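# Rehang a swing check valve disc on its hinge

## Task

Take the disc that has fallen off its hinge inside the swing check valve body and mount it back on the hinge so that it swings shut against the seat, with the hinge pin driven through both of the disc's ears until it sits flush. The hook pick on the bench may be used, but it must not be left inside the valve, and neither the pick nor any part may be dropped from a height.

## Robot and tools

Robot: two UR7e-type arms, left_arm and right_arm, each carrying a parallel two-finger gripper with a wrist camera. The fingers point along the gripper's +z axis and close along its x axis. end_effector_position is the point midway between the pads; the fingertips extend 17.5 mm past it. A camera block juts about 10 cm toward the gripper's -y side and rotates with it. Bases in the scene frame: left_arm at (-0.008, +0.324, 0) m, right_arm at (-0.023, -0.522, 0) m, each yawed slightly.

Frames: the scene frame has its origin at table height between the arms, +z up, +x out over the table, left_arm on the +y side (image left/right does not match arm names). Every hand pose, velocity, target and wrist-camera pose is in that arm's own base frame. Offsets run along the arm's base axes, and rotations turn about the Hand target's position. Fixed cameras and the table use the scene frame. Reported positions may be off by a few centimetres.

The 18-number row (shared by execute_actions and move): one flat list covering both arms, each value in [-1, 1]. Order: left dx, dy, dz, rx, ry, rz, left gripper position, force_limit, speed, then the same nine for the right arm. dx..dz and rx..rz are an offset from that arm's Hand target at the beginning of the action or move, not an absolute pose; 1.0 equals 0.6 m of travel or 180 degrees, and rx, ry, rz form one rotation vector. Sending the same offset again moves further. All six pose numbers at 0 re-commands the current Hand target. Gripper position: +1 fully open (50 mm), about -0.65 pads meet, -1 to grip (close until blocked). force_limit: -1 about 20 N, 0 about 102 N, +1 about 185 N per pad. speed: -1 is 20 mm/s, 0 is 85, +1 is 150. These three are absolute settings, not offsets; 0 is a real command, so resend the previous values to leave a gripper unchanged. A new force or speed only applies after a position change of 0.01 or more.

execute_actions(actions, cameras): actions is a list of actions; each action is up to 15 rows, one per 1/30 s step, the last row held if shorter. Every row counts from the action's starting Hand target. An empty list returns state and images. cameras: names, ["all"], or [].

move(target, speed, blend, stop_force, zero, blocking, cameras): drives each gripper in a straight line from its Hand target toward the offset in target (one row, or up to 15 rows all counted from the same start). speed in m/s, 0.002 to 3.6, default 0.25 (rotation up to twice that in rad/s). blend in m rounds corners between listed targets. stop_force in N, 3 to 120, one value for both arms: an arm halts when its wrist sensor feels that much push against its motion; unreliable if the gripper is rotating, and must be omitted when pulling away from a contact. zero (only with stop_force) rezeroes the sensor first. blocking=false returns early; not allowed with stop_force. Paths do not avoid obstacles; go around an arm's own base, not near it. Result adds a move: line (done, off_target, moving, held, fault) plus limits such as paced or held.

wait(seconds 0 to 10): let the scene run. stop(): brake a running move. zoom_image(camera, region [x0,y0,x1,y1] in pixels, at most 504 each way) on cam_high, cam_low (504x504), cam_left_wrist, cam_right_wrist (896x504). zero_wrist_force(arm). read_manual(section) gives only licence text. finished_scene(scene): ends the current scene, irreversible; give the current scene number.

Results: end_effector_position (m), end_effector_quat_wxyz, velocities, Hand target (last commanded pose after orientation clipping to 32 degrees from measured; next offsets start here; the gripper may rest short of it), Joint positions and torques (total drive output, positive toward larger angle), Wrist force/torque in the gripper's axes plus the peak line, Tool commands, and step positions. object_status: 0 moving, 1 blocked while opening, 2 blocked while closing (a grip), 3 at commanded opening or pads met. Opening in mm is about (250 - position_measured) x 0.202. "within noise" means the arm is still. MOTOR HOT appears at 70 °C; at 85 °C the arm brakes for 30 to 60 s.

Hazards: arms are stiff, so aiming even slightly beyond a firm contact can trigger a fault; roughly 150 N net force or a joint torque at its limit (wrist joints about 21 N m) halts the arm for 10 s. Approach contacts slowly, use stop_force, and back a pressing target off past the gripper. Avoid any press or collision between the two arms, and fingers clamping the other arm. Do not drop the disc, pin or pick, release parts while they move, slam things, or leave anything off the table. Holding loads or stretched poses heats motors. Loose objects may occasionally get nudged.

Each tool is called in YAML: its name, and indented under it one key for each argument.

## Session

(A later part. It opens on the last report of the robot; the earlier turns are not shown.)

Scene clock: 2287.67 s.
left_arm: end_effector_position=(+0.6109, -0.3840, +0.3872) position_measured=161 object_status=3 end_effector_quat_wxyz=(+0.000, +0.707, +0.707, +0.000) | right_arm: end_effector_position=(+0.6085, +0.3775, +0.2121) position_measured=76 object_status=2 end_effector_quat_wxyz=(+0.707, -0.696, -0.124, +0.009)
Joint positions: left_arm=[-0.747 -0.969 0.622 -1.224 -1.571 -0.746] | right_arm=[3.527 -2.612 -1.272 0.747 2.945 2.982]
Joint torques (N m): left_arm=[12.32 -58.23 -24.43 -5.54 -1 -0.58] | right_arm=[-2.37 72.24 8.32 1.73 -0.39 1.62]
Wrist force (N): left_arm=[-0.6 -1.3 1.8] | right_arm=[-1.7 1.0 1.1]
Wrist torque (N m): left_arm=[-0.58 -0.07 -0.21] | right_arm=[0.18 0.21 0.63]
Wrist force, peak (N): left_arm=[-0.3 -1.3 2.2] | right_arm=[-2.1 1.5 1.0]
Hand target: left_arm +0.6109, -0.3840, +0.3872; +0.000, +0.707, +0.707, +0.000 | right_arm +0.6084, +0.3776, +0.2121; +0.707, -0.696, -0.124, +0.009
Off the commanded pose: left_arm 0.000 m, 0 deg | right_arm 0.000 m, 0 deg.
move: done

wait:
  seconds: 0
  cameras: ["cam_left_wrist"]

zoom_image:
  camera: "cam_left_wrist"
  region: [430, 140, 460, 175]

Scene clock: 2291.33 s.
left_arm: end_effector_position=(+0.6109, -0.3840, +0.3872) position_measured=161 object_status=3 end_effector_quat_wxyz=(+0.000, +0.707, +0.707, +0.000) | right_arm: end_effector_position=(+0.6084, +0.3776, +0.2121) position_measured=76 object_status=2 end_effector_quat_wxyz=(+0.707, -0.696, -0.124, +0.009)
Joint positions: left_arm=[-0.747 -0.969 0.622 -1.224 -1.571 -0.746] | right_arm=[3.527 -2.612 -1.273 0.747 2.945 2.982]
Joint torques (N m): left_arm=[11.27 -59.22 -24.12 -5.31 -1.01 -0.45] | right_arm=[11.86 77.79 10 3.2 -1.02 1.64]
Wrist force (N): left_arm=[-0.3 -0.9 1.9] | right_arm=[-1.6 1.0 0.8]
Wrist torque (N m): left_arm=[-0.52 -0.13 -0.22] | right_arm=[0.18 0.19 0.63]
Wrist force, peak (N): left_arm=[-0.5 -1.0 2.2] | right_arm=[-1.8 1.1 1.2]
Hand target: left_arm +0.6109, -0.3840, +0.3872; +0.000, +0.707, +0.707, +0.000 | right_arm +0.6084, +0.3776, +0.2121; +0.707, -0.696, -0.124, +0.009
Tool commands: left_gripper/position=-0.056 left_gripper/force_limit=-0.7 left_gripper/speed=+0.5 right_gripper/position=-1.0 right_gripper/force_limit=-0.1 right_gripper/speed=-0.8
Off the commanded pose: left_arm 0.000 m, 0 deg | right_arm 0.000 m, 0 deg.
camera_calibration:
cam_left_wrist: T_world_to_cam=[[0.00112884, 0.999768, 0.0215229, 0.379826], [0.933659, -0.00876242, 0.358057, -0.696058], [0.358163, 0.0196908, -0.933452, 0.277592], [0, 0, 0, 1]] pos_world=[0.550029, -0.391303, 0.500173]
Images, in order (width x height): cam_left_wrist 896x504.

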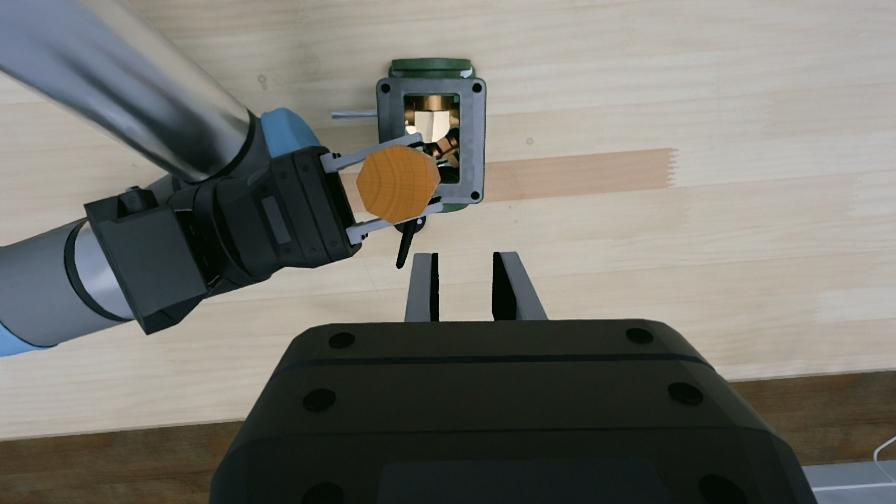

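Scaled by 14.400 from the camera's 896x504 image, which has a finer 1280x720 frame.

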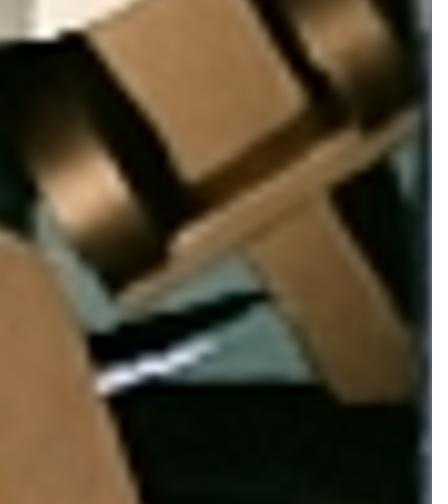

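move:
  target: [0,0,0,0,0,0,-0.056,-0.7,0.5,0,0,-0.0368,0,0,0,-1,-0.1,-0.8]
  speed: 0.008
  stop_force: 3
  cameras: ["cam_left_wrist"]

zoom_image:
  camera: "cam_left_wrist"
  region: [430, 140, 460, 175]

Scene clock: 2307.33 s.
left_arm: end_effector_position=(+0.6109, -0.3840, +0.3872) position_measured=161 object_status=3 end_effector_quat_wxyz=(+0.000, +0.707, +0.707, +0.000) | right_arm: end_effector_position=(+0.6084, +0.3776, +0.1933) position_measured=76 object_status=2 end_effector_quat_wxyz=(+0.707, -0.696, -0.124, +0.009)
Joint positions: left_arm=[-0.747 -0.969 0.622 -1.224 -1.571 -0.746] | right_arm=[3.527 -2.643 -1.266 0.772 2.945 2.982]
Joint torques (N m): left_arm=[10.19 -58.76 -24.11 -5.17 -1.01 0.3] | right_arm=[11.69 76.39 7.76 -2.76 -0.77 -0.93]
Wrist force (N): left_arm=[-0.6 -1.0 1.7] | right_arm=[-0.8 -2.8 0.1]
Wrist torque (N m): left_arm=[-0.54 -0.08 -0.21] | right_arm=[0.20 0.23 0.46]
Wrist force, peak (N): left_arm=[-0.3 -1.1 2.3] | right_arm=[-1.8 -10.4 0.1]
Hand target: left_arm +0.6109, -0.3840, +0.3872; +0.000, +0.707, +0.707, +0.000 | right_arm +0.6084, +0.3776, +0.1933; +0.707, -0.696, -0.124, +0.009 (not the last commanded pose)
Off the commanded pose: left_arm 0.000 m, 0 deg | right_arm 0.003 m, 0 deg.
move: contact (right_arm)
camera_calibration:
cam_left_wrist: T_world_to_cam=[[0.00112884, 0.999768, 0.0215229, 0.379826], [0.933659, -0.00876242, 0.358057, -0.696058], [0.358163, 0.0196908, -0.933452, 0.277592], [0, 0, 0, 1]] pos_world=[0.550029, -0.391303, 0.500173]
Images, in order (width x height): cam_left_wrist 896x504.

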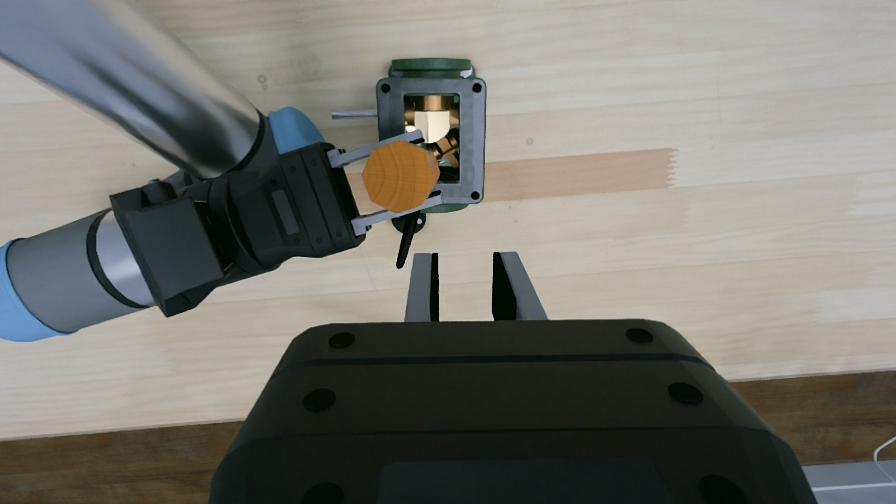

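Scaled by 14.400 from the camera's 896x504 image, which has a finer 1280x720 frame.

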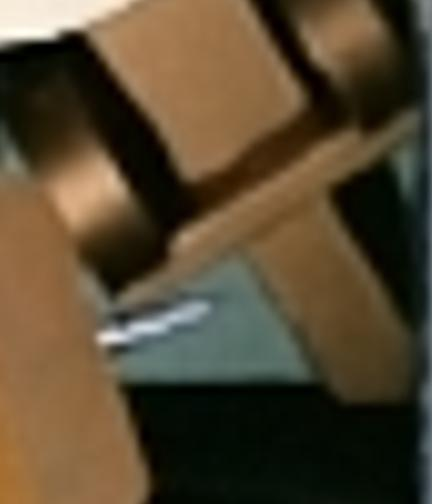

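move:
  target: [0,0,0,0,0,0,-0.056,-0.7,0.5,0,0,0.001,0,0,0,-1,-0.1,-0.8]
  speed: 0.01

Scene clock: 2317.23 s.
left_arm: end_effector_position=(+0.6109, -0.3840, +0.3872) position_measured=161 object_status=3 end_effector_quat_wxyz=(+0.000, +0.707, +0.707, +0.000) | right_arm: end_effector_position=(+0.6084, +0.3776, +0.1939) position_measured=76 object_status=2 end_effector_quat_wxyz=(+0.707, -0.696, -0.124, +0.009)
Joint positions: left_arm=[-0.747 -0.969 0.622 -1.224 -1.571 -0.746] | right_arm=[3.527 -2.642 -1.266 0.771 2.945 2.982]
Joint torques (N m): left_arm=[10.28 -58.85 -24.28 -4.9 -0.79 0.65] | right_arm=[11.12 78.17 9.1 -2.26 -0.83 -0.2]
Wrist force (N): left_arm=[-0.2 -1.0 2.0] | right_arm=[-1.9 1.1 0.5]
Wrist torque (N m): left_arm=[-0.55 -0.15 -0.21] | right_arm=[0.20 0.25 0.63]
Wrist force, peak (N): left_arm=[-0.6 -1.3 2.2] | right_arm=[-0.9 -3.3 0.2]
Hand target: left_arm +0.6109, -0.3840, +0.3872; +0.000, +0.707, +0.707, +0.000 | right_arm +0.6084, +0.3776, +0.1939; +0.707, -0.696, -0.124, +0.009
Off the commanded pose: left_arm 0.000 m, 0 deg | right_arm 0.000 m, 0 deg.
move: done

move:
  target:
    - [0,0,0,0,0,0,-0.056,-0.7,0.5,0,0,-0.0004,0,0,0,-1,-0.1,-0.8]
    - [0,0,0,0,0,0,-0.056,-0.7,0.5,-0.00571,0.0221,-0.0004,0,0,0,-1,-0.1,-0.8]
  speed: 0.01
  stop_force: 4
  cameras: ["cam_left_wrist"]

zoom_image:
  camera: "cam_left_wrist"
  region: [430, 140, 460, 175]

Scene clock: 2333.63 s.
left_arm: end_effector_position=(+0.6109, -0.3840, +0.3872) position_measured=161 object_status=3 end_effector_quat_wxyz=(+0.000, +0.707, +0.707, +0.000) | right_arm: end_effector_position=(+0.6053, +0.3897, +0.1937) position_measured=76 object_status=2 end_effector_quat_wxyz=(+0.707, -0.696, -0.124, +0.009)
Joint positions: left_arm=[-0.747 -0.969 0.622 -1.224 -1.571 -0.746] | right_arm=[3.546 -2.641 -1.269 0.773 2.926 2.981]
Joint torques (N m): left_arm=[8.85 -58.72 -23.76 -4.97 -0.99 1.01] | right_arm=[-9.31 68.49 28.59 1.07 0.12 -1.17]
Wrist force (N): left_arm=[-0.2 -1.0 1.8] | right_arm=[-2.0 -0.2 -3.1]
Wrist torque (N m): left_arm=[-0.54 -0.14 -0.21] | right_arm=[-0.44 0.24 0.66]
Wrist force, peak (N): left_arm=[-0.3 -1.1 2.3] | right_arm=[-0.5 -0.8 -4.6]
Hand target: left_arm +0.6109, -0.3840, +0.3872; +0.000, +0.707, +0.707, +0.000 | right_arm +0.6053, +0.3897, +0.1937; +0.707, -0.696, -0.124, +0.009 (not the last commanded pose)
Off the commanded pose: left_arm 0.000 m, 0 deg | right_arm 0.001 m, 0 deg.
move: contact (right_arm); path passed 1 of 2 targets
camera_calibration:
cam_left_wrist: T_world_to_cam=[[0.00112884, 0.999768, 0.0215229, 0.379826], [0.933659, -0.00876242, 0.358057, -0.696058], [0.358163, 0.0196908, -0.933452, 0.277592], [0, 0, 0, 1]] pos_world=[0.550029, -0.391303, 0.500173]
Images, in order (width x height): cam_left_wrist 896x504.

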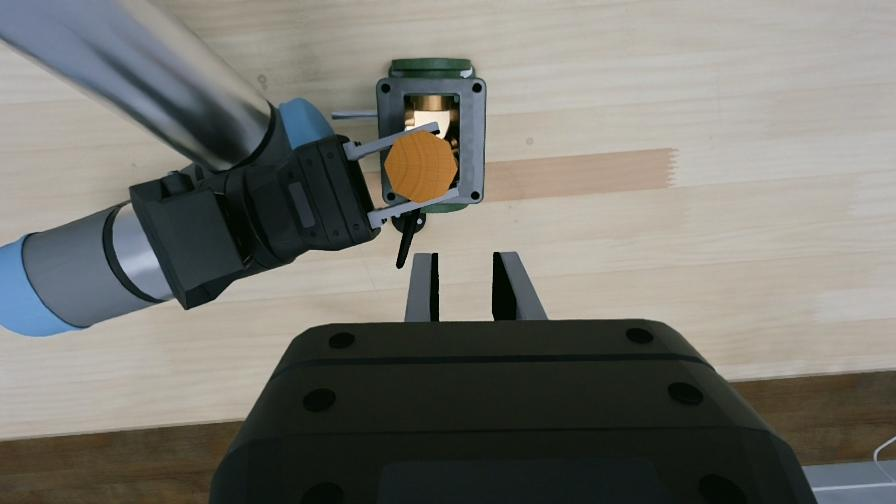

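Scaled by 14.400 from the camera's 896x504 image, which has a finer 1280x720 frame.

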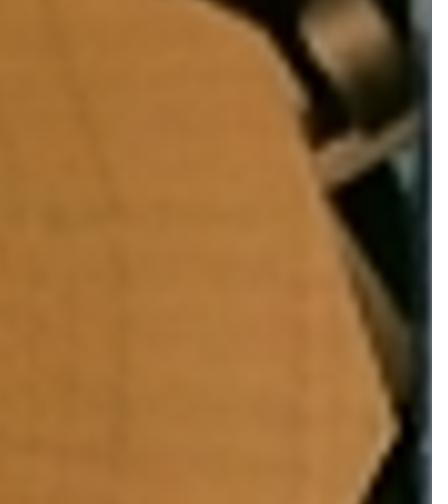

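move:
  target:
    - [0,0,0,0,0,0,-0.056,-0.7,0.5,0.0004,-0.0016,0,0,0,0,-1,-0.1,-0.8]
    - [0,0,0,0,0,0,-0.056,-0.7,0.5,0.0004,-0.0016,0.01,0,0,0,-1,-0.1,-0.8]
  speed: 0.01
  cameras: ["cam_left_wrist"]

zoom_image:
  camera: "cam_left_wrist"
  region: [430, 140, 460, 175]

Scene clock: 2345.80 s.
left_arm: end_effector_position=(+0.6109, -0.3840, +0.3872) position_measured=161 object_status=3 end_effector_quat_wxyz=(+0.000, +0.707, +0.707, +0.000) | right_arm: end_effector_position=(+0.6055, +0.3887, +0.1998) position_measured=76 object_status=2 end_effector_quat_wxyz=(+0.707, -0.696, -0.124, +0.009)
Joint positions: left_arm=[-0.747 -0.969 0.622 -1.224 -1.571 -0.746] | right_arm=[3.545 -2.631 -1.271 0.765 2.928 2.982]
Joint torques (N m): left_arm=[9.39 -58.56 -23.99 -4.71 -0.91 1.17] | right_arm=[-5.67 70.26 10.19 -1.87 -0.81 -0.91]
Wrist force (N): left_arm=[0.0 -1.2 1.6] | right_arm=[-1.2 1.3 -0.7]
Wrist torque (N m): left_arm=[-0.56 -0.17 -0.22] | right_arm=[0.02 0.19 0.59]
Wrist force, peak (N): left_arm=[-0.3 -1.4 2.1] | right_arm=[-2.1 -2.0 -3.7]
Hand target: left_arm +0.6109, -0.3840, +0.3872; +0.000, +0.707, +0.707, +0.000 | right_arm +0.6055, +0.3887, +0.1997; +0.707, -0.696, -0.124, +0.009
Off the commanded pose: left_arm 0.000 m, 0 deg | right_arm 0.000 m, 0 deg.
move: done
camera_calibration:
cam_left_wrist: T_world_to_cam=[[0.00112884, 0.999768, 0.0215229, 0.379826], [0.933659, -0.00876242, 0.358057, -0.696058], [0.358163, 0.0196908, -0.933452, 0.277592], [0, 0, 0, 1]] pos_world=[0.550029, -0.391303, 0.500173]
Images, in order (width x height): cam_left_wrist 896x504.

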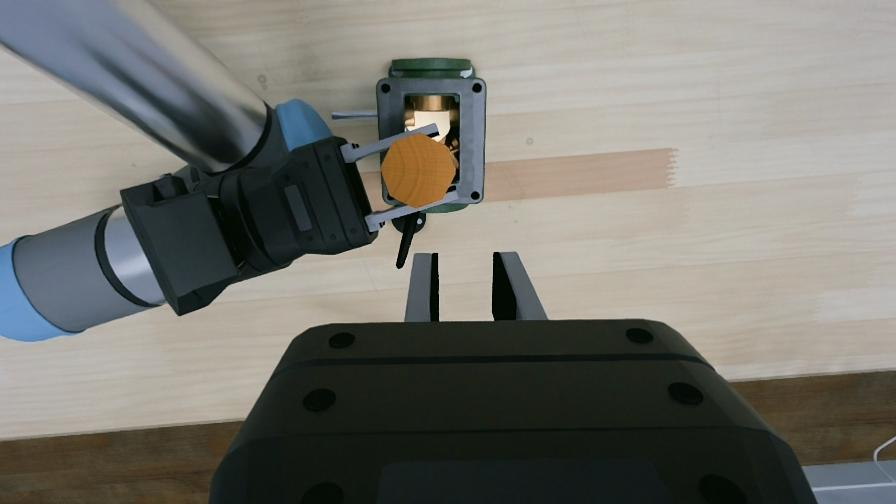

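Scaled by 14.400 from the camera's 896x504 image, which has a finer 1280x720 frame.

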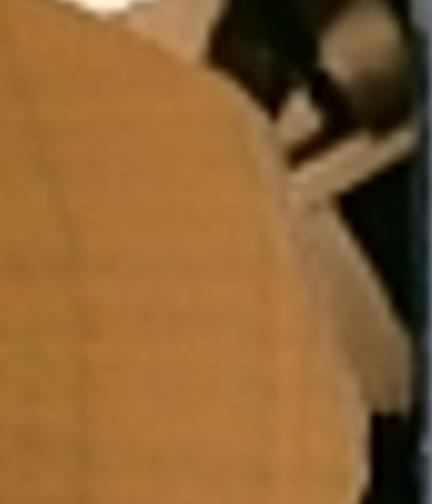

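move:
  target: [0,0,0,0,0,0,-0.056,-0.7,0.5,0,0,0.015,0,0,0,-1,-0.1,-0.8]
  speed: 0.015
  stop_force: 6
  cameras: ["cam_left_wrist"]

zoom_image:
  camera: "cam_left_wrist"
  region: [410, 100, 466, 180]

Scene clock: 2353.27 s.
left_arm: end_effector_position=(+0.6109, -0.3840, +0.3872) position_measured=161 object_status=3 end_effector_quat_wxyz=(+0.000, +0.707, +0.707, +0.000) | right_arm: end_effector_position=(+0.6055, +0.3887, +0.2087) position_measured=76 object_status=2 end_effector_quat_wxyz=(+0.707, -0.696, -0.124, +0.009)
Joint positions: left_arm=[-0.747 -0.969 0.622 -1.224 -1.571 -0.746] | right_arm=[3.545 -2.616 -1.275 0.753 2.928 2.981]
Joint torques (N m): left_arm=[9.1 -58.95 -24.35 -4.35 -1.11 1.28] | right_arm=[10.77 61.33 15.8 3.35 -0.8 -1.65]
Wrist force (N): left_arm=[-0.4 -0.9 1.6] | right_arm=[-1.7 1.0 -0.9]
Wrist torque (N m): left_arm=[-0.52 -0.12 -0.22] | right_arm=[0.00 0.23 0.61]
Wrist force, peak (N): left_arm=[-0.6 -1.2 2.2] | right_arm=[-2.3 3.4 -0.3]
Hand target: left_arm +0.6109, -0.3840, +0.3872; +0.000, +0.707, +0.707, +0.000 | right_arm +0.6055, +0.3887, +0.2087; +0.707, -0.696, -0.124, +0.009
Off the commanded pose: left_arm 0.000 m, 0 deg | right_arm 0.000 m, 0 deg.
move: done
camera_calibration:
cam_left_wrist: T_world_to_cam=[[0.00112884, 0.999768, 0.0215229, 0.379826], [0.933659, -0.00876242, 0.358057, -0.696058], [0.358163, 0.0196908, -0.933452, 0.277592], [0, 0, 0, 1]] pos_world=[0.550029, -0.391303, 0.500173]
Images, in order (width x height): cam_left_wrist 896x504.

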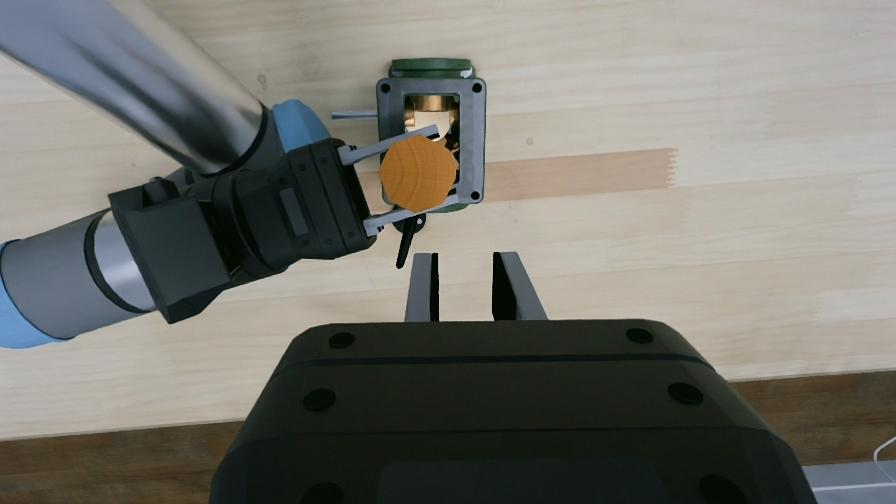

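Scaled by 6.300 from the camera's 896x504 image, which has a finer 1280x720 frame.

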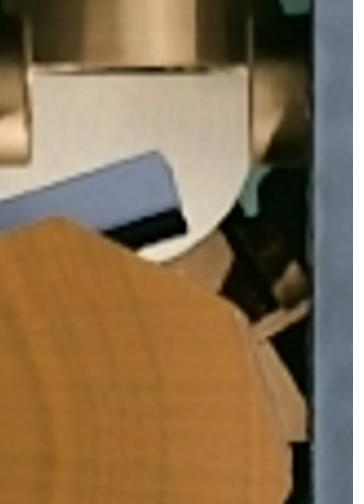

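move:
  target: [0,0.09,0,0,0,0,-0.056,-0.7,0.5,0,0,0,0,0,0,-1,-0.1,-0.8]
  speed: 0.12
  cameras: ["cam_left_wrist"]

zoom_image:
  camera: "cam_left_wrist"
  region: [340, 90, 410, 190]

Scene clock: 2359.43 s.
left_arm: end_effector_position=(+0.6110, -0.3300, +0.3872) position_measured=161 object_status=3 end_effector_quat_wxyz=(+0.000, +0.707, +0.707, +0.000) | right_arm: end_effector_position=(+0.6055, +0.3887, +0.2087) position_measured=76 object_status=2 end_effector_quat_wxyz=(+0.707, -0.696, -0.124, +0.009)
Joint positions: left_arm=[-0.688 -1.065 0.776 -1.282 -1.571 -0.688] | right_arm=[3.545 -2.616 -1.275 0.753 2.928 2.981]
Joint torques (N m): left_arm=[-10.53 -48.37 -35.86 -1.11 1.15 -1.1] | right_arm=[10.97 61.38 28.6 3.42 -0.76 0.03]
Wrist force (N): left_arm=[-0.3 -0.8 2.1] | right_arm=[-1.7 2.1 -0.4]
Wrist torque (N m): left_arm=[-0.50 -0.13 -0.30] | right_arm=[-0.02 0.23 0.62]
Wrist force, peak (N): left_arm=[-2.3 -1.1 1.8] | right_arm=[-2.1 2.2 -0.4]
Hand target: left_arm +0.6109, -0.3300, +0.3872; +0.000, +0.707, +0.707, +0.000 | right_arm +0.6055, +0.3887, +0.2087; +0.707, -0.696, -0.124, +0.009
Off the commanded pose: left_arm 0.000 m, 0 deg | right_arm 0.000 m, 0 deg.
move: done
camera_calibration:
cam_left_wrist: T_world_to_cam=[[0.00103539, 0.999769, 0.0214874, 0.325908], [0.933659, -0.00866246, 0.358059, -0.695646], [0.358162, 0.0196912, -0.933452, 0.276494], [0, 0, 0, 1]] pos_world=[0.550129, -0.337303, 0.500173]
Images, in order (width x height): cam_left_wrist 896x504.

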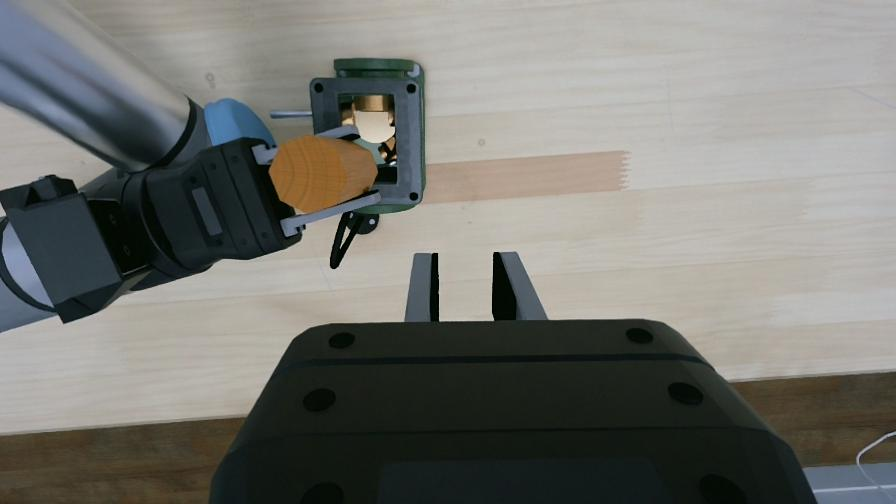

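Scaled by 5.040 from the camera's 896x504 image, which has a finer 1280x720 frame.

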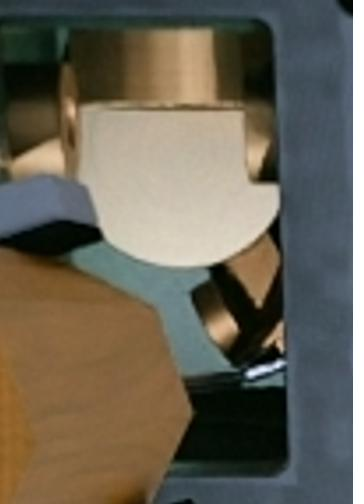

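move:
  target: [0,0,0,0,0,0,-0.056,-0.7,0.5,-0.00125,0.00484,0,0,0,0,-1,-0.1,-0.8]
  speed: 0.01
  stop_force: 4
  cameras: ["cam_left_wrist"]

zoom_image:
  camera: "cam_left_wrist"
  region: [360, 110, 404, 175]

Scene clock: 2388.23 s.
left_arm: end_effector_position=(+0.6109, -0.3300, +0.3872) position_measured=161 object_status=3 end_effector_quat_wxyz=(+0.000, +0.707, +0.707, +0.000) | right_arm: end_effector_position=(+0.6049, +0.3912, +0.2086) position_measured=76 object_status=2 end_effector_quat_wxyz=(+0.707, -0.696, -0.124, +0.009)
Joint positions: left_arm=[-0.689 -1.065 0.776 -1.282 -1.571 -0.688] | right_arm=[3.549 -2.616 -1.275 0.753 2.924 2.981]
Joint torques (N m): left_arm=[-10.87 -51.42 -31.53 -1.15 1.25 1.03] | right_arm=[-7.27 68.49 28.47 1.33 0.73 -0.02]
Wrist force (N): left_arm=[0.0 -0.9 1.9] | right_arm=[-1.2 -0.1 -4.7]
Wrist torque (N m): left_arm=[-0.54 -0.19 -0.30] | right_arm=[-0.73 0.25 0.51]
Wrist force, peak (N): left_arm=[-0.6 -1.1 2.3] | right_arm=[-0.4 0.0 -5.4]
Hand target: left_arm +0.6109, -0.3300, +0.3872; +0.000, +0.707, +0.707, +0.000 | right_arm +0.6049, +0.3912, +0.2086; +0.707, -0.696, -0.124, +0.009
Off the commanded pose: left_arm 0.000 m, 0 deg | right_arm 0.000 m, 0 deg.
move: contact (right_arm)
camera_calibration:
cam_left_wrist: T_world_to_cam=[[0.00112884, 0.999768, 0.0215229, 0.325838], [0.933659, -0.00876242, 0.358057, -0.695585], [0.358163, 0.0196908, -0.933452, 0.276529], [0, 0, 0, 1]] pos_world=[0.550029, -0.337303, 0.500173]
Images, in order (width x height): cam_left_wrist 896x504.

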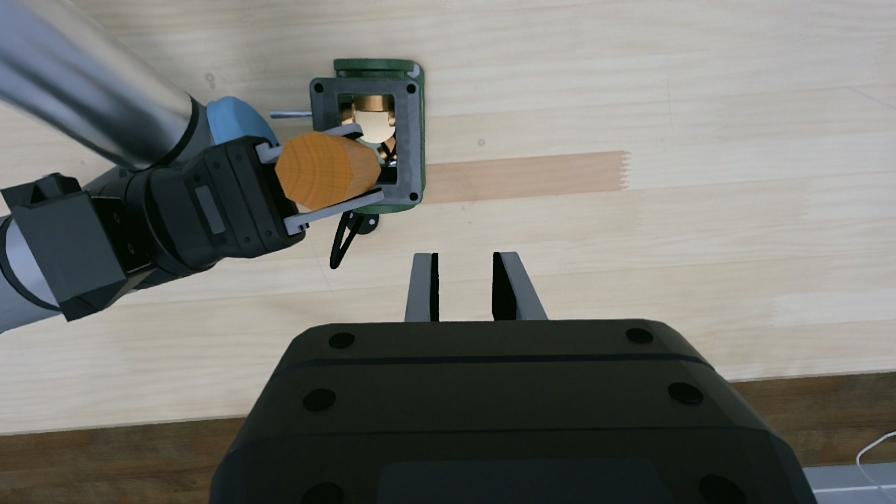

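Scaled by 7.754 from the camera's 896x504 image, which has a finer 1280x720 frame.

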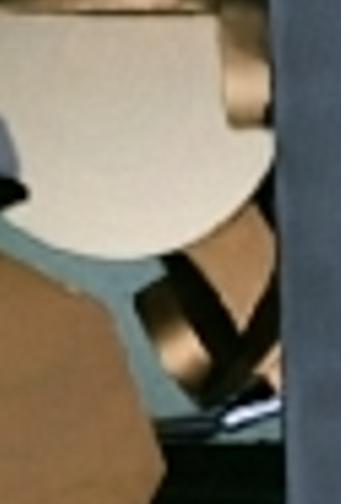

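move:
  target:
    - [0,0,0,0,0,0,-0.056,-0.7,0.5,0.0004,-0.0016,0,0,0,0,-1,-0.1,-0.8]
    - [0,0,0,0,0,0,-0.056,-0.7,0.5,-0.00925,-0.00564,0.025,0,0,0,-1,-0.1,-0.8]
  speed: 0.015
  cameras: ["cam_left_wrist"]

zoom_image:
  camera: "cam_left_wrist"
  region: [340, 90, 410, 190]

Scene clock: 2461.97 s.
left_arm: end_effector_position=(+0.6109, -0.3300, +0.3872) position_measured=161 object_status=3 end_effector_quat_wxyz=(+0.000, +0.707, +0.707, +0.000) | right_arm: end_effector_position=(+0.5993, +0.3878, +0.2237) position_measured=76 object_status=2 end_effector_quat_wxyz=(+0.707, -0.696, -0.124, +0.009)
Joint positions: left_arm=[-0.689 -1.065 0.776 -1.282 -1.571 -0.688] | right_arm=[3.547 -2.579 -1.305 0.747 2.925 2.981]
Joint torques (N m): left_arm=[-11.74 -44.08 -38.59 -0.82 1.05 0.88] | right_arm=[11.98 62.59 23.63 -2.15 -0.94 -1.71]
Wrist force (N): left_arm=[-0.1 -0.8 2.1] | right_arm=[-1.9 1.6 0.5]
Wrist torque (N m): left_arm=[-0.51 -0.16 -0.31] | right_arm=[0.17 0.23 0.63]
Wrist force, peak (N): left_arm=[-0.6 -1.0 2.2] | right_arm=[-1.0 0.1 -5.2]
Hand target: left_arm +0.6109, -0.3300, +0.3872; +0.000, +0.707, +0.707, +0.000 | right_arm +0.5994, +0.3878, +0.2236; +0.707, -0.696, -0.124, +0.009
Off the commanded pose: left_arm 0.000 m, 0 deg | right_arm 0.000 m, 0 deg.
move: done
camera_calibration:
cam_left_wrist: T_world_to_cam=[[0.00112884, 0.999768, 0.0215229, 0.325838], [0.933659, -0.00876242, 0.358057, -0.695585], [0.358163, 0.0196908, -0.933452, 0.276529], [0, 0, 0, 1]] pos_world=[0.550029, -0.337303, 0.500173]
Images, in order (width x height): cam_left_wrist 896x504.

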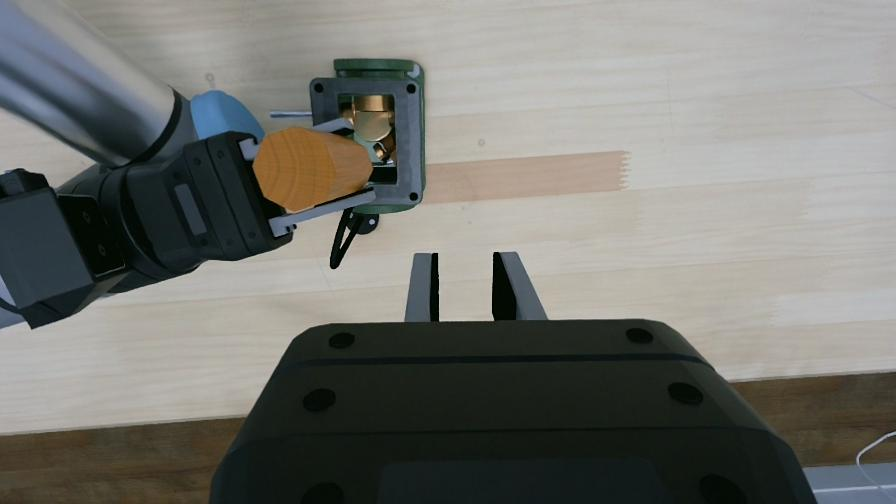

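Scaled by 5.040 from the camera's 896x504 image, which has a finer 1280x720 frame.

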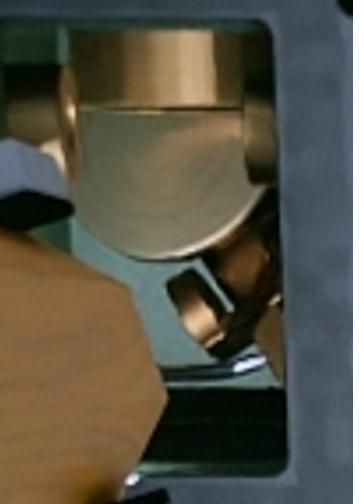

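move:
  target: [0,0,0,0,0,0,-0.056,-0.7,0.5,-0.01423,-0.00868,0.02467,0,0,0,-1,-0.1,-0.8]
  speed: 0.015
  stop_force: 8
  cameras: ["cam_left_wrist"]

zoom_image:
  camera: "cam_left_wrist"
  region: [340, 90, 410, 190]

Scene clock: 2469.77 s.
left_arm: end_effector_position=(+0.6109, -0.3300, +0.3872) position_measured=161 object_status=3 end_effector_quat_wxyz=(+0.000, +0.707, +0.707, +0.000) | right_arm: end_effector_position=(+0.5908, +0.3826, +0.2384) position_measured=76 object_status=2 end_effector_quat_wxyz=(+0.707, -0.696, -0.124, +0.009)
Joint positions: left_arm=[-0.689 -1.065 0.776 -1.282 -1.571 -0.688] | right_arm=[3.545 -2.538 -1.346 0.747 2.927 2.982]
Joint torques (N m): left_arm=[-10.68 -44.75 -39.03 -1.16 0.99 0.72] | right_arm=[-6.65 58.76 32.29 -2 -0.83 -1.78]
Wrist force (N): left_arm=[-0.1 -0.8 1.7] | right_arm=[-1.9 2.1 0.8]
Wrist torque (N m): left_arm=[-0.51 -0.16 -0.30] | right_arm=[0.22 0.28 0.56]
Wrist force, peak (N): left_arm=[-0.7 -1.0 2.3] | right_arm=[-1.9 2.5 0.6]
Hand target: left_arm +0.6109, -0.3300, +0.3872; +0.000, +0.707, +0.707, +0.000 | right_arm +0.5908, +0.3826, +0.2384; +0.707, -0.696, -0.124, +0.009
Off the commanded pose: left_arm 0.000 m, 0 deg | right_arm 0.000 m, 0 deg.
move: done
camera_calibration:
cam_left_wrist: T_world_to_cam=[[0.00112884, 0.999768, 0.0215229, 0.325838], [0.933659, -0.00876242, 0.358057, -0.695585], [0.358163, 0.0196908, -0.933452, 0.276529], [0, 0, 0, 1]] pos_world=[0.550029, -0.337303, 0.500173]
Images, in order (width x height): cam_left_wrist 896x504.

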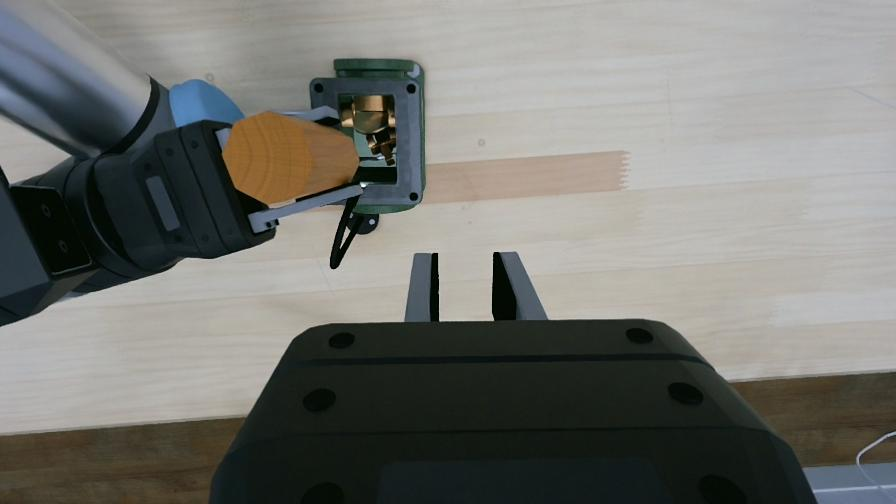

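Scaled by 5.040 from the camera's 896x504 image, which has a finer 1280x720 frame.

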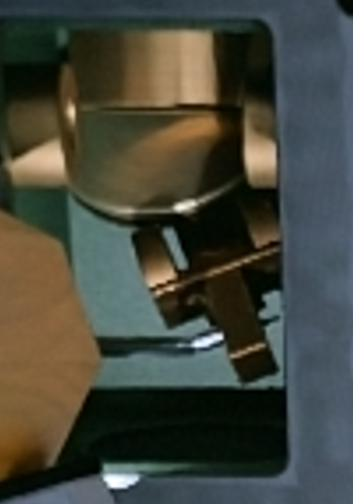

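move:
  target: [0,0,0,0,0,0,-0.056,-0.7,0.5,-0.0087,0.001,0.0217,0,0,-0.0278,-1,-0.1,-0.8]
  speed: 0.015
  cameras: ["cam_left_wrist"]

zoom_image:
  camera: "cam_left_wrist"
  region: [340, 90, 410, 190]

Scene clock: 2513.50 s.
left_arm: end_effector_position=(+0.6109, -0.3300, +0.3872) position_measured=161 object_status=3 end_effector_quat_wxyz=(+0.000, +0.707, +0.707, +0.000) | right_arm: end_effector_position=(+0.5856, +0.3832, +0.2515) position_measured=76 object_status=2 end_effector_quat_wxyz=(+0.707, -0.701, -0.094, -0.022)
Joint positions: left_arm=[-0.689 -1.065 0.776 -1.282 -1.571 -0.688] | right_arm=[3.559 -2.468 -1.455 0.784 2.826 2.98]
Joint torques (N m): left_arm=[-10.88 -45.45 -38.52 -0.88 1.09 0.46] | right_arm=[8.95 63 27.21 2.3 0.89 -1.81]
Wrist force (N): left_arm=[-0.6 -1.1 1.9] | right_arm=[-1.4 1.5 0.1]
Wrist torque (N m): left_arm=[-0.56 -0.08 -0.31] | right_arm=[0.22 0.24 0.53]
Wrist force, peak (N): left_arm=[-0.3 -1.1 2.4] | right_arm=[-1.1 3.4 0.7]
Hand target: left_arm +0.6109, -0.3300, +0.3872; +0.000, +0.707, +0.707, +0.000 | right_arm +0.5856, +0.3832, +0.2514; +0.707, -0.701, -0.094, -0.022
Off the commanded pose: left_arm 0.000 m, 0 deg | right_arm 0.000 m, 0 deg.
move: done
camera_calibration:
cam_left_wrist: T_world_to_cam=[[0.00112884, 0.999768, 0.0215229, 0.325838], [0.933659, -0.00876242, 0.358057, -0.695585], [0.358163, 0.0196908, -0.933452, 0.276529], [0, 0, 0, 1]] pos_world=[0.550029, -0.337303, 0.500173]
Images, in order (width x height): cam_left_wrist 896x504.

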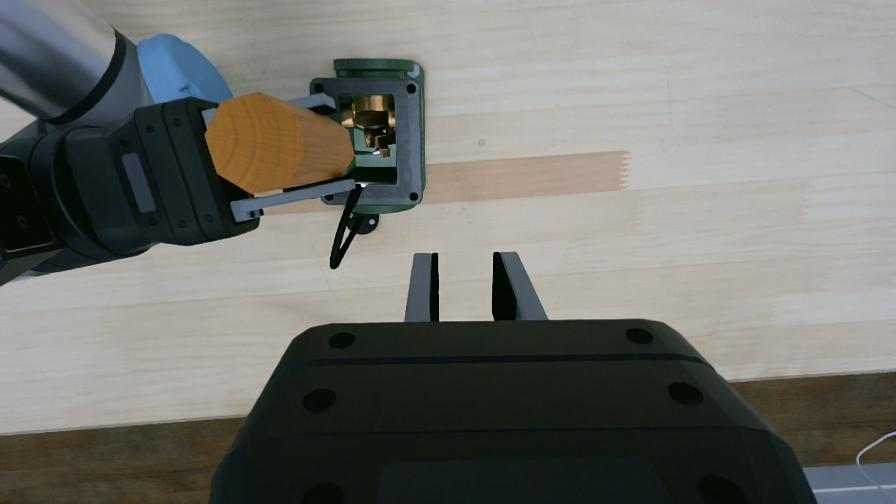

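Scaled by 5.040 from the camera's 896x504 image, which has a finer 1280x720 frame.

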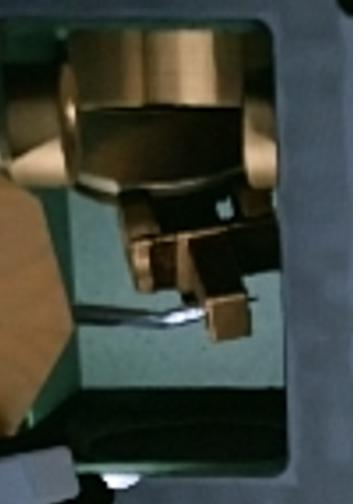

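move:
  target: [0,0,0,0,0,0,-0.056,-0.7,0.5,-0.0085,0.0071,0.0135,0,0,-0.0278,-1,-0.1,-0.8]
  speed: 0.012
  cameras: ["cam_left_wrist"]

zoom_image:
  camera: "cam_left_wrist"
  region: [340, 90, 410, 190]

Scene clock: 2528.37 s.
left_arm: end_effector_position=(+0.6109, -0.3300, +0.3872) position_measured=161 object_status=3 end_effector_quat_wxyz=(+0.000, +0.707, +0.707, +0.000) | right_arm: end_effector_position=(+0.5805, +0.3875, +0.2596) position_measured=76 object_status=2 end_effector_quat_wxyz=(+0.705, -0.704, -0.063, -0.053)
Joint positions: left_arm=[-0.689 -1.065 0.776 -1.282 -1.571 -0.688] | right_arm=[3.583 -2.409 -1.553 0.823 2.715 2.979]
Joint torques (N m): left_arm=[-10.97 -44.81 -39.32 -1.01 1.13 0.13] | right_arm=[7.48 61.64 23.41 3.01 0.55 -1.76]
Wrist force (N): left_arm=[-0.4 -1.2 2.1] | right_arm=[-1.6 1.5 0.3]
Wrist torque (N m): left_arm=[-0.58 -0.12 -0.31] | right_arm=[0.22 0.27 0.53]
Wrist force, peak (N): left_arm=[-0.3 -1.1 2.4] | right_arm=[-2.0 2.6 0.8]
Hand target: left_arm +0.6109, -0.3300, +0.3872; +0.000, +0.707, +0.707, +0.000 | right_arm +0.5805, +0.3875, +0.2595; +0.705, -0.704, -0.063, -0.053
Off the commanded pose: left_arm 0.000 m, 0 deg | right_arm 0.000 m, 0 deg.
move: done
camera_calibration:
cam_left_wrist: T_world_to_cam=[[0.00112884, 0.999768, 0.0215229, 0.325838], [0.933659, -0.00876242, 0.358057, -0.695585], [0.358163, 0.0196908, -0.933452, 0.276529], [0, 0, 0, 1]] pos_world=[0.550029, -0.337303, 0.500173]
Images, in order (width x height): cam_left_wrist 896x504.

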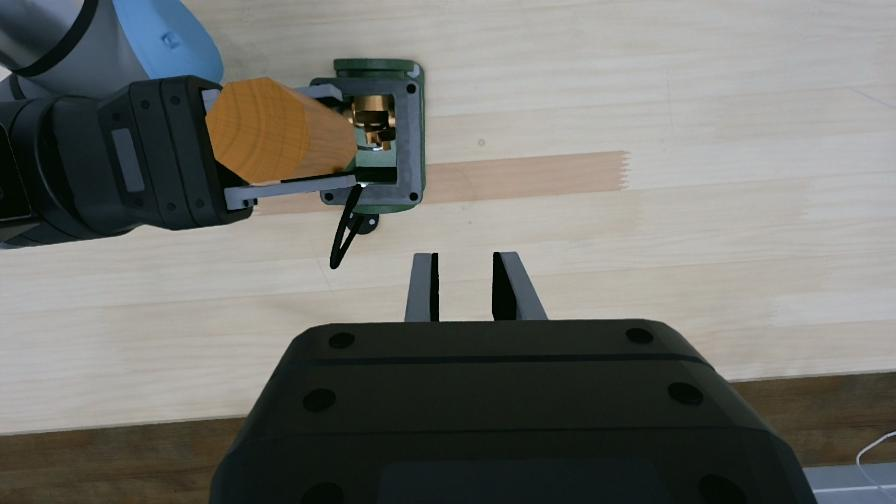

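Scaled by 5.040 from the camera's 896x504 image, which has a finer 1280x720 frame.

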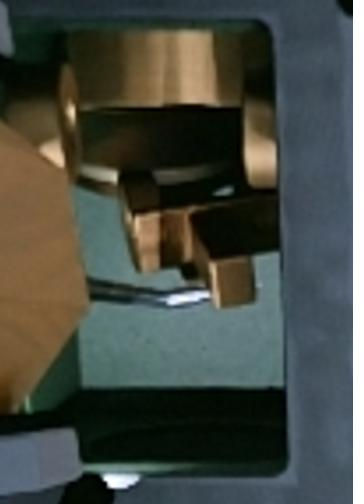

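move:
  target: [0,0,0,0,0,0,-0.056,-0.7,0.5,-0.0108,0.0047,0.01,0,0,-0.0222,-1,-0.1,-0.8]
  speed: 0.012
  cameras: ["cam_left_wrist"]

zoom_image:
  camera: "cam_left_wrist"
  region: [340, 90, 410, 190]

Scene clock: 2541.20 s.
left_arm: end_effector_position=(+0.6109, -0.3300, +0.3872) position_measured=161 object_status=3 end_effector_quat_wxyz=(+0.000, +0.707, +0.707, +0.000) | right_arm: end_effector_position=(+0.5740, +0.3903, +0.2656) position_measured=76 object_status=2 end_effector_quat_wxyz=(+0.703, -0.706, -0.038, -0.078)
Joint positions: left_arm=[-0.689 -1.065 0.776 -1.282 -1.571 -0.688] | right_arm=[3.607 -2.361 -1.635 0.857 2.621 2.979]
Joint torques (N m): left_arm=[-11.03 -43.93 -39 -1.05 0.97 0] | right_arm=[5.92 58.81 22.88 3.24 0.65 -1.82]
Wrist force (N): left_arm=[-0.4 -0.8 1.8] | right_arm=[-1.7 1.2 0.2]
Wrist torque (N m): left_arm=[-0.51 -0.13 -0.31] | right_arm=[0.16 0.26 0.54]
Wrist force, peak (N): left_arm=[-0.2 -1.2 2.3] | right_arm=[-1.9 2.3 0.7]
Hand target: left_arm +0.6109, -0.3300, +0.3872; +0.000, +0.707, +0.707, +0.000 | right_arm +0.5740, +0.3903, +0.2655; +0.703, -0.706, -0.039, -0.077
Off the commanded pose: left_arm 0.000 m, 0 deg | right_arm 0.000 m, 0 deg.
move: done
camera_calibration:
cam_left_wrist: T_world_to_cam=[[0.00112884, 0.999768, 0.0215229, 0.325838], [0.933659, -0.00876242, 0.358057, -0.695585], [0.358163, 0.0196908, -0.933452, 0.276529], [0, 0, 0, 1]] pos_world=[0.550029, -0.337303, 0.500173]
Images, in order (width x height): cam_left_wrist 896x504.

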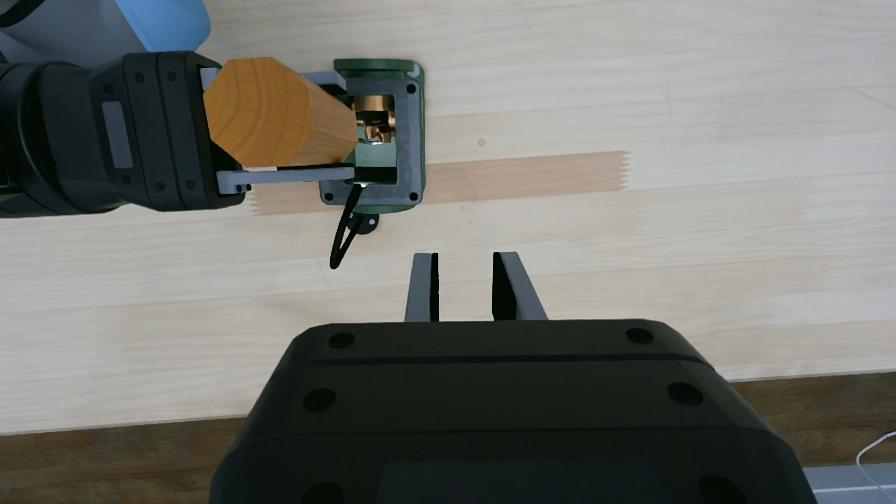

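Scaled by 5.040 from the camera's 896x504 image, which has a finer 1280x720 frame.

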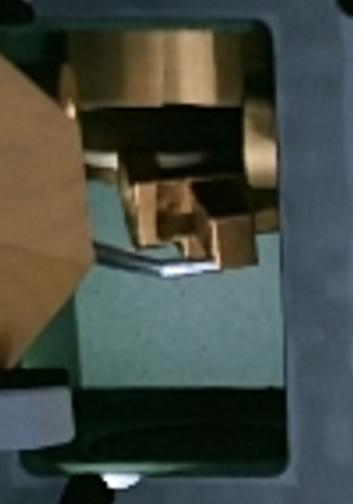

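zoom_image:
  camera: "cam_left_wrist"
  region: [354, 112, 398, 152]

Scaled by 11.455 from the camera's 896x504 image, which has a finer 1280x720 frame.

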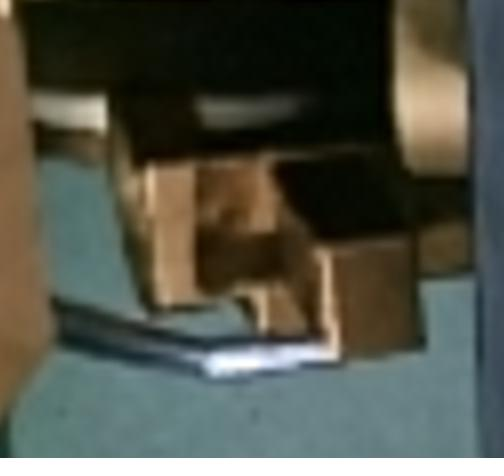

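move:
  target:
    - [0,0,0,0,0,0,-0.056,-0.7,0.5,0,0.00833,0,0,0,0,-1,-0.1,-0.8]
    - [0,0,0,0,0,0,-0.056,-0.7,0.5,0.011,-0.00833,0,0,0,0.1111,-1,-0.1,-0.8]
  speed: [0.015,0.03]
  cameras: ["cam_left_wrist"]

zoom_image:
  camera: "cam_left_wrist"
  region: [354, 112, 398, 152]

Scene clock: 2646.70 s.
left_arm: end_effector_position=(+0.6109, -0.3300, +0.3872) position_measured=161 object_status=3 end_effector_quat_wxyz=(+0.000, +0.707, +0.707, +0.000) | right_arm: end_effector_position=(+0.5807, +0.3853, +0.2655) position_measured=76 object_status=2 end_effector_quat_wxyz=(+0.706, -0.688, -0.160, +0.046)
Joint positions: left_arm=[-0.689 -1.065 0.776 -1.282 -1.571 -0.688] | right_arm=[3.548 -2.53 -1.273 0.67 3.029 2.985]
Joint torques (N m): left_arm=[-10.63 -44.9 -39.06 -1.06 1.11 -0.42] | right_arm=[-7.13 72.29 11.33 2.94 -0.92 2.28]
Wrist force (N): left_arm=[-0.5 -0.9 1.7] | right_arm=[-1.5 0.8 0.6]
Wrist torque (N m): left_arm=[-0.53 -0.11 -0.31] | right_arm=[0.18 0.25 0.40]
Wrist force, peak (N): left_arm=[-0.7 -0.8 2.6] | right_arm=[-1.9 2.0 0.8]
Hand target: left_arm +0.6109, -0.3300, +0.3872; +0.000, +0.707, +0.707, +0.000 | right_arm +0.5806, +0.3853, +0.2655; +0.706, -0.688, -0.160, +0.046
Off the commanded pose: left_arm 0.000 m, 0 deg | right_arm 0.000 m, 0 deg.
move: done
camera_calibration:
cam_left_wrist: T_world_to_cam=[[0.00112884, 0.999768, 0.0215229, 0.325838], [0.933659, -0.00876242, 0.358057, -0.695585], [0.358163, 0.0196908, -0.933452, 0.276529], [0, 0, 0, 1]] pos_world=[0.550029, -0.337303, 0.500173]
Images, in order (width x height): cam_left_wrist 896x504.

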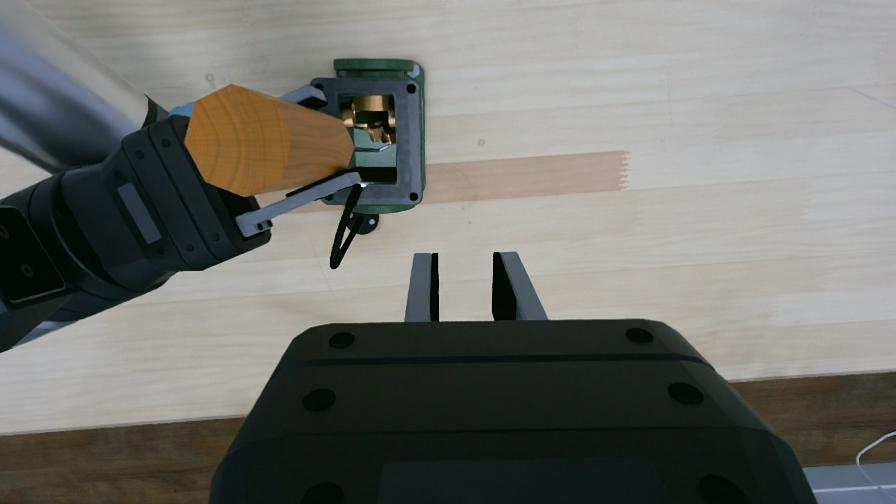

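Scaled by 11.455 from the camera's 896x504 image, which has a finer 1280x720 frame.

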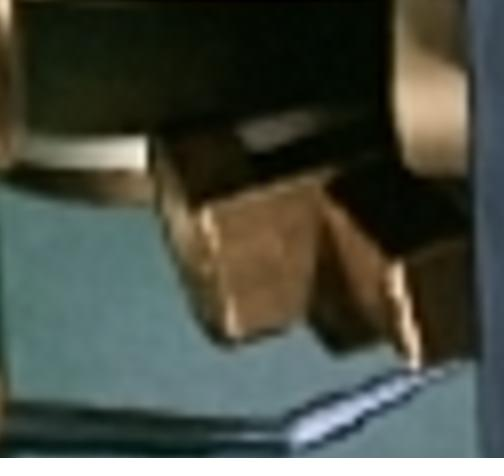

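move:
  target: [0,0,0,0,0,0,-0.056,-0.7,0.5,-0.00625,-0.0128,0,0,0,0,-1,-0.1,-0.8]
  speed: 0.015
  cameras: ["cam_left_wrist"]

zoom_image:
  camera: "cam_left_wrist"
  region: [354, 112, 398, 152]

Scene clock: 2655.87 s.
left_arm: end_effector_position=(+0.6109, -0.3300, +0.3872) position_measured=161 object_status=3 end_effector_quat_wxyz=(+0.000, +0.707, +0.707, +0.000) | right_arm: end_effector_position=(+0.5768, +0.3775, +0.2655) position_measured=76 object_status=2 end_effector_quat_wxyz=(+0.706, -0.688, -0.160, +0.046)
Joint positions: left_arm=[-0.689 -1.065 0.776 -1.282 -1.571 -0.688] | right_arm=[3.54 -2.519 -1.296 0.682 3.037 2.986]
Joint torques (N m): left_arm=[-10.5 -45.34 -38.97 -1.01 1.08 -0.64] | right_arm=[-0.14 66.55 28.86 0.62 -0.1 1.97]
Wrist force (N): left_arm=[-0.8 -0.9 1.7] | right_arm=[-1.5 0.6 0.3]
Wrist torque (N m): left_arm=[-0.53 -0.06 -0.31] | right_arm=[0.17 0.26 0.38]
Wrist force, peak (N): left_arm=[-0.3 -1.2 2.3] | right_arm=[-1.9 2.0 0.3]
Hand target: left_arm +0.6109, -0.3300, +0.3872; +0.000, +0.707, +0.707, +0.000 | right_arm +0.5769, +0.3776, +0.2655; +0.706, -0.688, -0.160, +0.046
Off the commanded pose: left_arm 0.000 m, 0 deg | right_arm 0.000 m, 0 deg.
move: done
camera_calibration:
cam_left_wrist: T_world_to_cam=[[0.00112884, 0.999768, 0.0215229, 0.325838], [0.933659, -0.00876242, 0.358057, -0.695585], [0.358163, 0.0196908, -0.933452, 0.276529], [0, 0, 0, 1]] pos_world=[0.550029, -0.337303, 0.500173]
Images, in order (width x height): cam_left_wrist 896x504.

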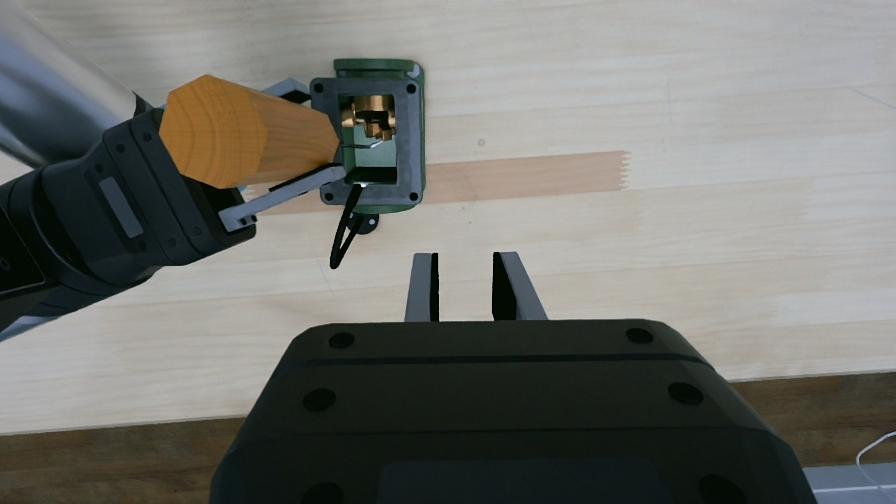

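Scaled by 11.455 from the camera's 896x504 image, which has a finer 1280x720 frame.

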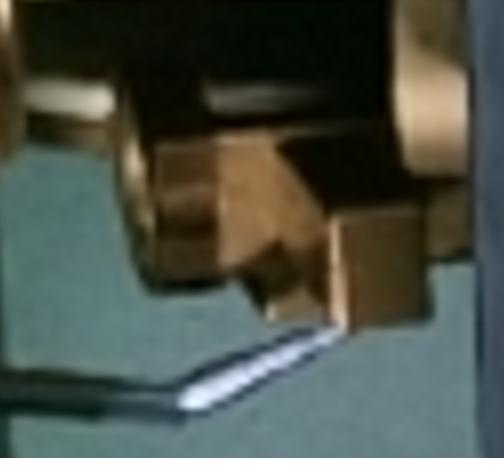

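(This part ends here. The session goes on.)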